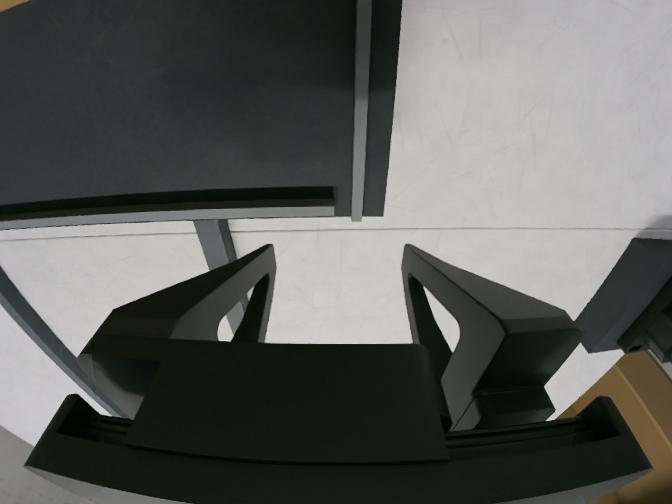

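Scene clock: 143.00 s.
Joint torques (N m): arm1=[-1.55 -14.8 13.48 -0.08 -0.06 0.03] | arm2=[1.32 -17.67 9.68 -0.58 0.08 0.19] | arm3=[0.5 -14.74 12.96 0.06 0.03 -0.15] | arm4=[0.09 -12.98 11.54 -0.35 0.19 0.22]
Heat: arm1: hottest joint3_rad 55 °C; arm2: hottest joint3_rad 52 °C; arm3: hottest joint3_rad 50 °C; arm4: hottest joint3_rad 62 °C.
move: arm2 off_target; arm3 off_target
Joint velocities: within noise
arm1, arm4: as last shown
arm2.joint_positions: joint1_rad=-0.508 joint2_rad=+1.632 joint3_rad=+1.348 joint4_rad=-1.296 joint5_rad=-0.014 joint6_rad=+1.060 gripper_m=+0.00089
arm2.joint_status: all done
arm2.hand: x=-0.5811 y=+0.2399 z=+0.9582 quat_wxyz=(+0.003, -1.000, +0.003, -0.002)
arm2.hand_target: x=-0.5742 y=+0.2381 z=+0.9658 quat_wxyz=(+0.000, -1.000, +0.000, +0.000)
arm2.hand_status: off_target (0.011 m and 0.5 deg from the pose sent, 0.163 m and 1.6 deg at the start)
arm3.joint_positions: joint1_rad=-0.548 joint2_rad=+1.631 joint3_rad=+1.441 joint4_rad=-1.398 joint5_rad=+0.011 joint6_rad=+0.994 gripper_m=+0.00064
arm3.joint_status: all done
arm3.hand: x=-0.5842 y=-0.2586 z=+0.9547 quat_wxyz=(+0.003, -0.002, -1.000, +0.004)
arm3.hand_target: x=-0.5742 y=-0.2514 z=+0.9599 quat_wxyz=(+0.000, +0.000, -1.000, +0.000)
arm3.hand_status: off_target (0.014 m and 0.6 deg from the pose sent, 0.173 m and 1.0 deg at the start)

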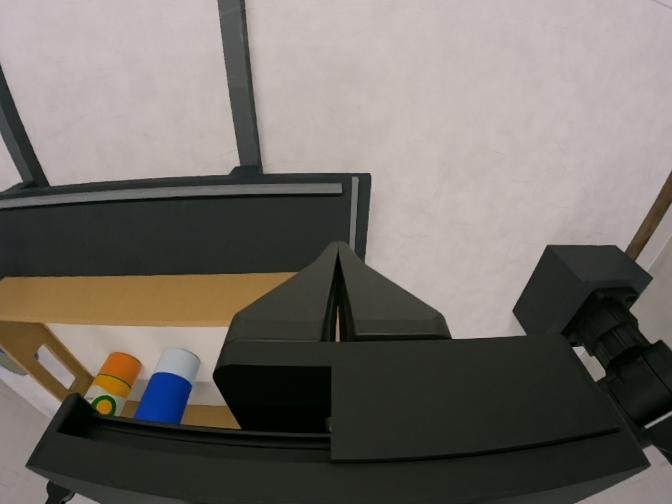

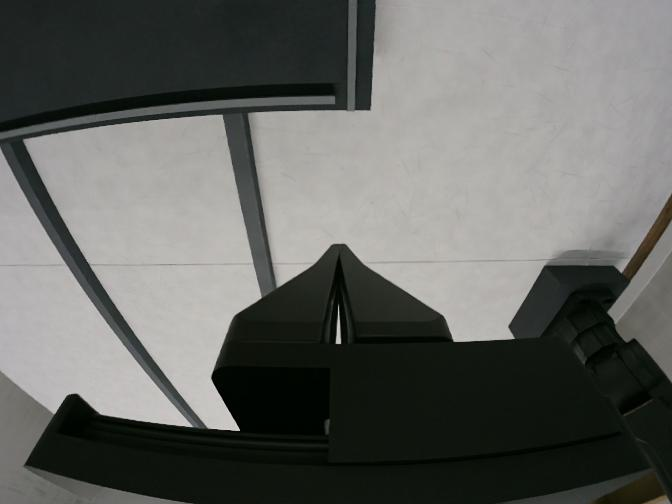

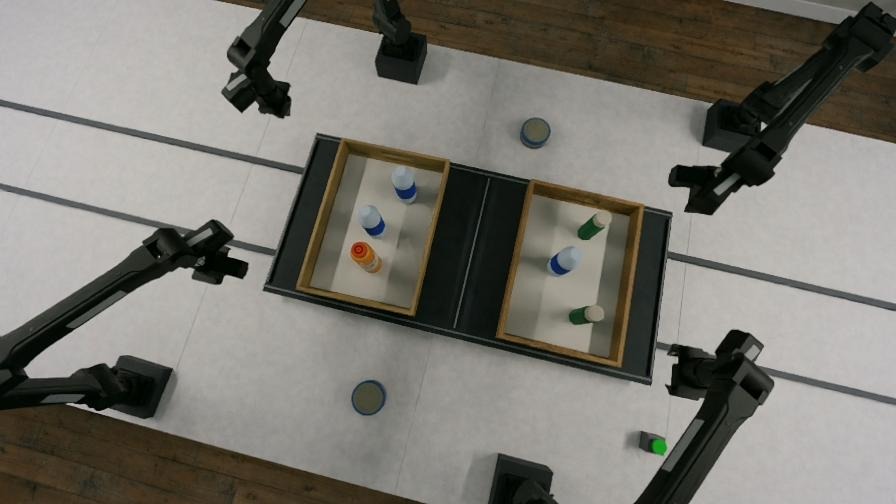

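Scene clock: 153.00 s.
Joint torques (N m): arm1=[-1.32 -14.8 13.57 -0.09 -0.05 0.11] | arm2=[1.26 -17.55 9.72 -0.68 0.07 0.19] | arm3=[0.38 -14.8 12.98 -0.02 0.06 -0.12] | arm4=[0.03 -13.33 11.55 -0.31 0.18 0.22]
Heat: arm1: hottest joint3_rad 55 °C; arm2: hottest joint3_rad 50 °C; arm3: hottest joint3_rad 51 °C; arm4: hottest joint3_rad 63 °C.
Joint velocities: within noise
arm1.joint_positions: joint1_rad=-0.466 joint2_rad=+1.641 joint3_rad=+1.563 joint4_rad=-1.528 joint5_rad=+0.008 joint6_rad=+1.041 gripper_m=+0.08010
arm1.joint_status: not commanded
arm1.hand: x=+0.6090 y=+0.2204 z=+1.0171 quat_wxyz=(+0.020, -1.000, -0.009, -0.010)
arm1.hand_target: x=+0.6005 y=+0.2119 z=+1.0399 quat_wxyz=(+0.000, -1.000, +0.000, +0.000)
arm1.hand_status: not commanded
arm2.joint_positions: joint1_rad=-0.508 joint2_rad=+1.632 joint3_rad=+1.348 joint4_rad=-1.297 joint5_rad=-0.014 joint6_rad=+1.060 gripper_m=+0.00089
arm2.joint_status: all done
arm2.hand: x=-0.5810 y=+0.2400 z=+0.9582 quat_wxyz=(+0.003, -1.000, +0.003, -0.002)
arm2.hand_target: x=-0.5741 y=+0.2381 z=+0.9658 quat_wxyz=(+0.000, -1.000, +0.000, +0.000)
arm2.hand_status: off_target (0.011 m and 0.6 deg from the pose sent, 0.163 m and 1.6 deg at the start)
arm3.joint_positions: joint1_rad=-0.548 joint2_rad=+1.631 joint3_rad=+1.441 joint4_rad=-1.398 joint5_rad=+0.011 joint6_rad=+0.994 gripper_m=+0.00064
arm3.joint_status: all done
arm3.hand: x=-0.5842 y=-0.2586 z=+0.9547 quat_wxyz=(+0.003, -0.002, -1.000, +0.004)
arm3.hand_target: x=-0.5742 y=-0.2513 z=+0.9599 quat_wxyz=(+0.000, +0.000, -1.000, +0.000)
arm3.hand_status: off_target (0.014 m and 0.5 deg from the pose sent, 0.173 m and 1.0 deg at the start)
arm4.joint_positions: joint1_rad=-0.516 joint2_rad=+1.589 joint3_rad=+1.557 joint4_rad=-1.534 joint5_rad=+0.012 joint6_rad=+1.022 gripper_m=+0.06991
arm4.joint_status: not commanded
arm4.hand: x=+0.5924 y=-0.2472 z=+1.0361 quat_wxyz=(+0.002, +0.012, -1.000, +0.000)
arm4.hand_target: x=+0.5999 y=-0.2413 z=+1.0400 quat_wxyz=(+0.000, +0.000, -1.000, +0.000)
arm4.hand_status: not commanded
wait: 10.00 s; at rest by 0.27 s

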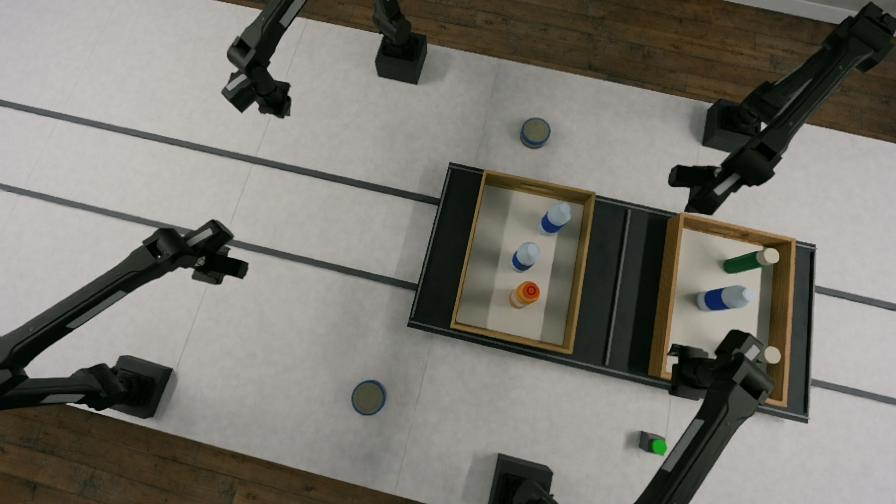

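Scene clock: 154.77 s.
Joint torques (N m): arm1=[-0.26 -15.62 13.79 -0.27 -0.03 0.07] | arm2=[1.2 -17.49 9.77 -0.59 0.07 0.18] | arm3=[0.56 -14.68 13.01 0.24 0.05 -0.1] | arm4=[0.15 -13.04 11.54 -0.31 0.19 0.22]
Heat: arm1: hottest joint3_rad 55 °C; arm2: hottest joint3_rad 49 °C; arm3: hottest joint3_rad 51 °C; arm4: hottest joint3_rad 63 °C.
Joint velocities: within noise
arm1.joint_positions: joint1_rad=-0.466 joint2_rad=+1.641 joint3_rad=+1.563 joint4_rad=-1.528 joint5_rad=+0.008 joint6_rad=+1.041 gripper_m=+0.08010
arm1.joint_status: not commanded
arm1.hand: x=+0.6090 y=+0.2204 z=+1.0171 quat_wxyz=(+0.020, -1.000, -0.009, -0.010)
arm1.hand_target: x=+0.6005 y=+0.2119 z=+1.0399 quat_wxyz=(+0.000, -1.000, +0.000, +0.000)
arm1.hand_status: not commanded
arm2.joint_positions: joint1_rad=-0.508 joint2_rad=+1.632 joint3_rad=+1.348 joint4_rad=-1.297 joint5_rad=-0.014 joint6_rad=+1.060 gripper_m=+0.00089
arm2.joint_status: all done
arm2.hand: x=-0.5810 y=+0.2400 z=+0.9582 quat_wxyz=(+0.003, -1.000, +0.003, -0.002)
arm2.hand_target: x=-0.5741 y=+0.2381 z=+0.9658 quat_wxyz=(+0.000, -1.000, +0.000, +0.000)
arm2.hand_status: off_target (0.011 m and 0.6 deg from the pose sent, 0.163 m and 1.6 deg at the start)
arm3.joint_positions: joint1_rad=-0.548 joint2_rad=+1.631 joint3_rad=+1.441 joint4_rad=-1.398 joint5_rad=+0.011 joint6_rad=+0.994 gripper_m=+0.00064
arm3.joint_status: all done
arm3.hand: x=-0.5842 y=-0.2586 z=+0.9547 quat_wxyz=(+0.003, -0.002, -1.000, +0.004)
arm3.hand_target: x=-0.5742 y=-0.2513 z=+0.9599 quat_wxyz=(+0.000, +0.000, -1.000, +0.000)
arm3.hand_status: off_target (0.014 m and 0.5 deg from the pose sent, 0.173 m and 1.0 deg at the start)
arm4.joint_positions: joint1_rad=-0.516 joint2_rad=+1.589 joint3_rad=+1.557 joint4_rad=-1.534 joint5_rad=+0.012 joint6_rad=+1.022 gripper_m=+0.06991
arm4.joint_status: not commanded
arm4.hand: x=+0.5924 y=-0.2472 z=+1.0361 quat_wxyz=(+0.002, +0.012, -1.000, +0.000)
arm4.hand_target: x=+0.5999 y=-0.2413 z=+1.0400 quat_wxyz=(+0.000, +0.000, -1.000, +0.000)
arm4.hand_status: not commanded
wait: 1.77 s; at rest by 0.27 s

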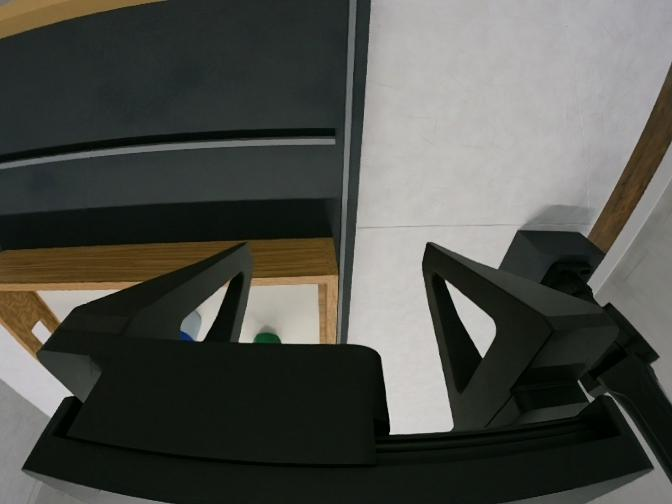

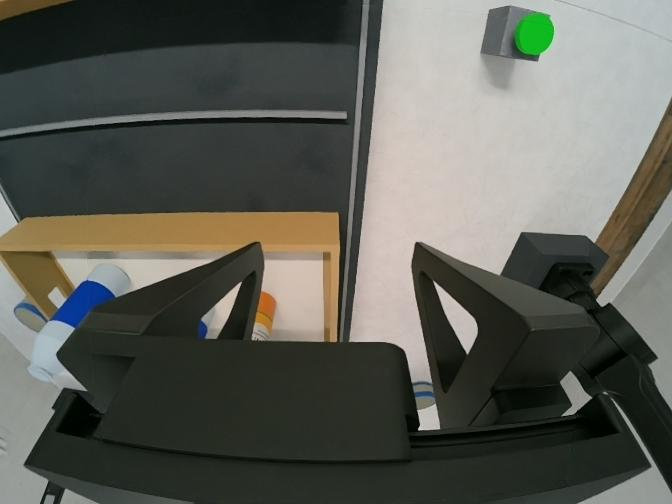

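Scene clock: 156.27 s.
Joint torques (N m): arm1=[-1.38 -16.09 8.7 1.06 0.02 0.05] | arm2=[0.97 -17.67 9.68 -0.61 0.08 0.18] | arm3=[0.5 -15.21 13.05 0.12 0.05 -0.11] | arm4=[-0.03 -15.44 7.77 0.66 0.18 0.15]
Heat: arm1: hottest joint3_rad 55 °C; arm2: hottest joint3_rad 49 °C; arm3: hottest joint3_rad 51 °C; arm4: hottest joint3_rad 63 °C.
move: arm1 done; arm4 done
Joint velocities: within noise
arm1.joint_positions: joint1_rad=-0.466 joint2_rad=+1.777 joint3_rad=+1.266 joint4_rad=-1.078 joint5_rad=+0.008 joint6_rad=+1.041 gripper_m=+0.08010
arm1.joint_status: not commanded
arm1.hand: x=+0.6075 y=+0.2156 z=+0.8436 quat_wxyz=(+0.013, -1.000, -0.009, -0.006)
arm1.hand_target: x=+0.6000 y=+0.2111 z=+0.8492 quat_wxyz=(+0.000, -1.000, +0.000, +0.000)
arm1.hand_status: done (0.010 m and 1.9 deg from the pose sent, 0.169 m and 2.8 deg at the start)
arm2, arm3: as last shown
arm4.joint_positions: joint1_rad=-0.519 joint2_rad=+1.741 joint3_rad=+1.233 joint4_rad=-1.062 joint5_rad=+0.012 joint6_rad=+1.022 gripper_m=+0.06991
arm4.joint_status: not commanded
arm4.hand: x=+0.5943 y=-0.2420 z=+0.8468 quat_wxyz=(+0.003, +0.010, -1.000, +0.002)
arm4.hand_target: x=+0.5999 y=-0.2411 z=+0.8440 quat_wxyz=(+0.000, +0.000, -1.000, +0.000)
arm4.hand_status: done (0.006 m and 1.2 deg from the pose sent, 0.192 m and 1.3 deg at the start)

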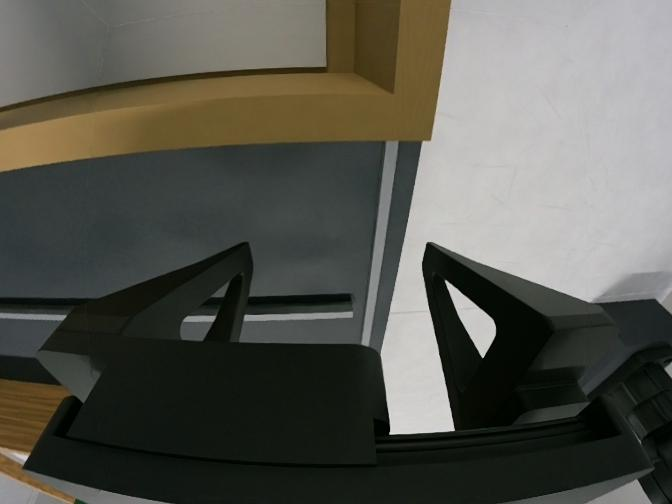

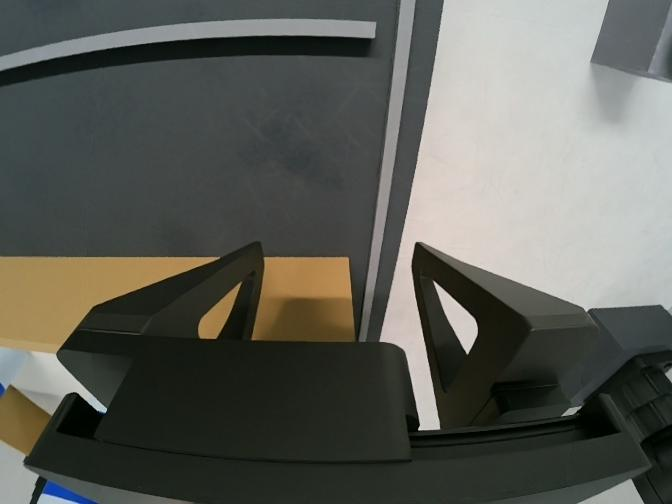

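Scene clock: 159.83 s.
Joint torques (N m): arm1=[-0.67 -13.98 12.52 -0.25 0.07 0.04] | arm2=[1.03 -17.44 9.72 -0.59 0.08 0.19] | arm3=[-0.03 -15.27 12.94 0.12 0.05 -0.07] | arm4=[0.32 -15.62 12.12 -0.29 0.1 -0.12]
Heat: arm1: hottest joint3_rad 55 °C; arm2: hottest joint3_rad 49 °C; arm3: hottest joint3_rad 52 °C; arm4: hottest joint3_rad 64 °C.
move: arm1 off_target; arm4 off_target
Joint velocities: within noise
arm1.joint_positions: joint1_rad=-0.237 joint2_rad=+1.550 joint3_rad=+1.266 joint4_rad=-1.328 joint5_rad=+0.008 joint6_rad=+1.285 gripper_m=+0.00046
arm1.joint_status: all done
arm1.hand: x=+0.7262 y=+0.2250 z=+0.9484 quat_wxyz=(+0.024, -1.000, -0.002, -0.007)
arm1.hand_target: x=+0.7263 y=+0.2118 z=+0.9721 quat_wxyz=(+0.000, -1.000, +0.000, +0.000)
arm1.hand_status: off_target (0.027 m and 2.8 deg from the pose sent, 0.175 m and 1.9 deg at the start)
arm2, arm3: as last shown
arm4.joint_positions: joint1_rad=-0.713 joint2_rad=+1.796 joint3_rad=+1.646 joint4_rad=-1.413 joint5_rad=+0.013 joint6_rad=+0.860 gripper_m=+0.00034
arm4.joint_status: all done
arm4.hand: x=+0.7156 y=-0.2484 z=+0.9659 quat_wxyz=(+0.001, -0.006, -1.000, +0.001)
arm4.hand_target: x=+0.7258 y=-0.2414 z=+0.9669 quat_wxyz=(+0.000, +0.000, -1.000, +0.000)
arm4.hand_status: off_target (0.013 m and 0.7 deg from the pose sent, 0.178 m and 1.2 deg at the start)
pictures: arm1_cam_wrist, arm2_cam_wrist, arm3_cam_wrist, arm4_cam_wrist, cam_far_end, cam_high, cam_start_end

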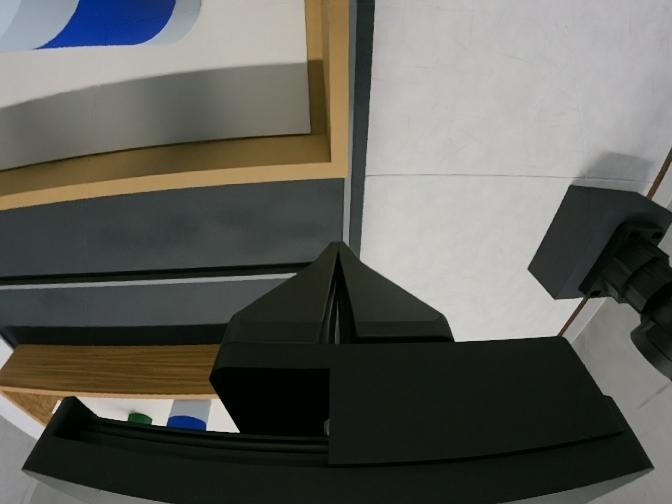

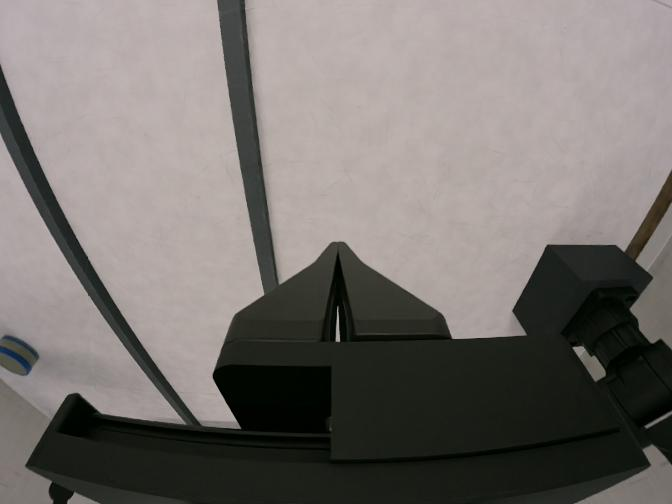

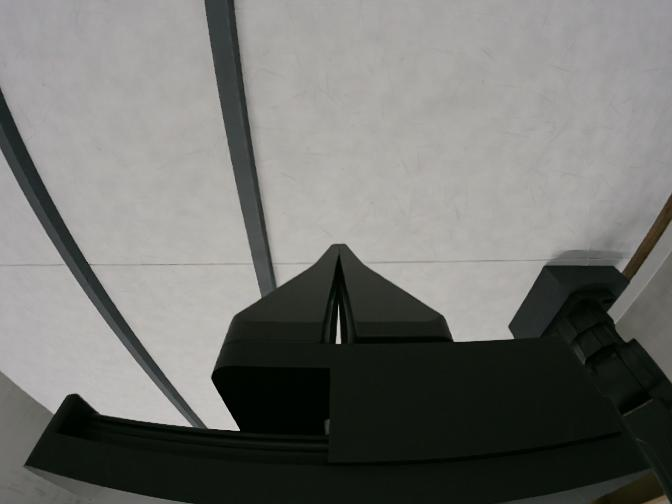

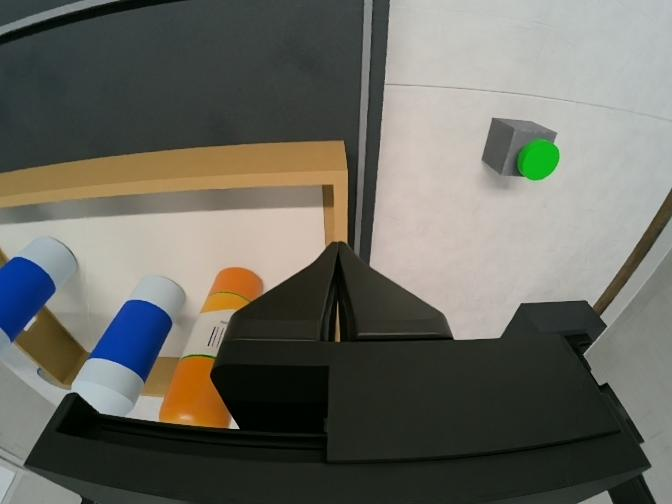

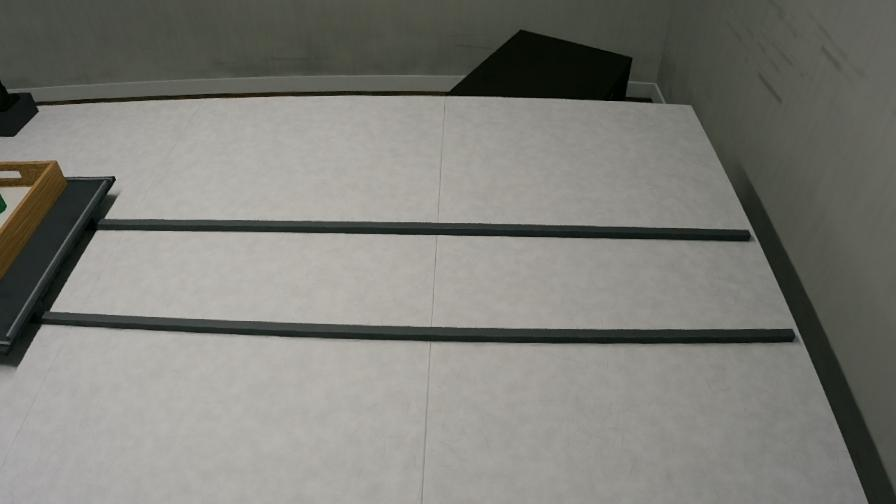

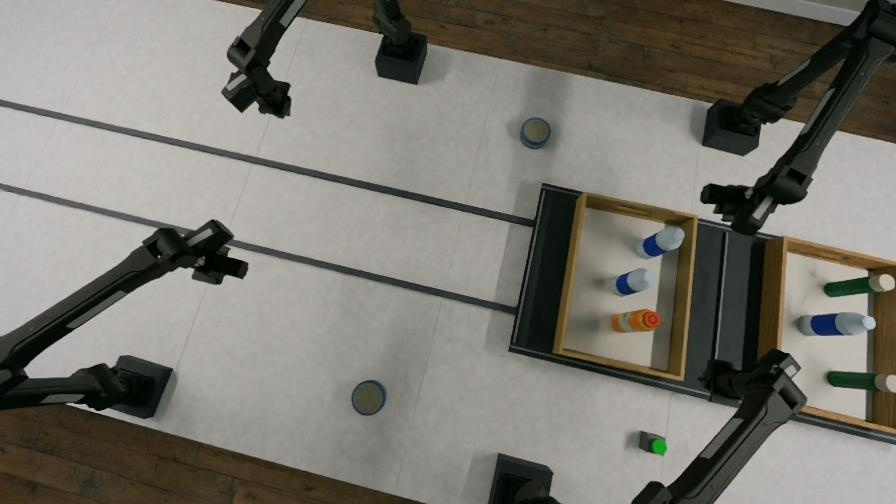

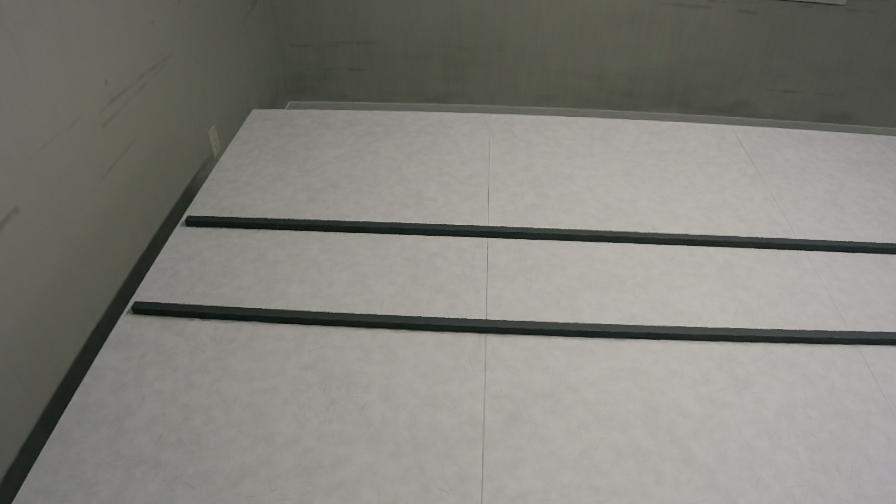

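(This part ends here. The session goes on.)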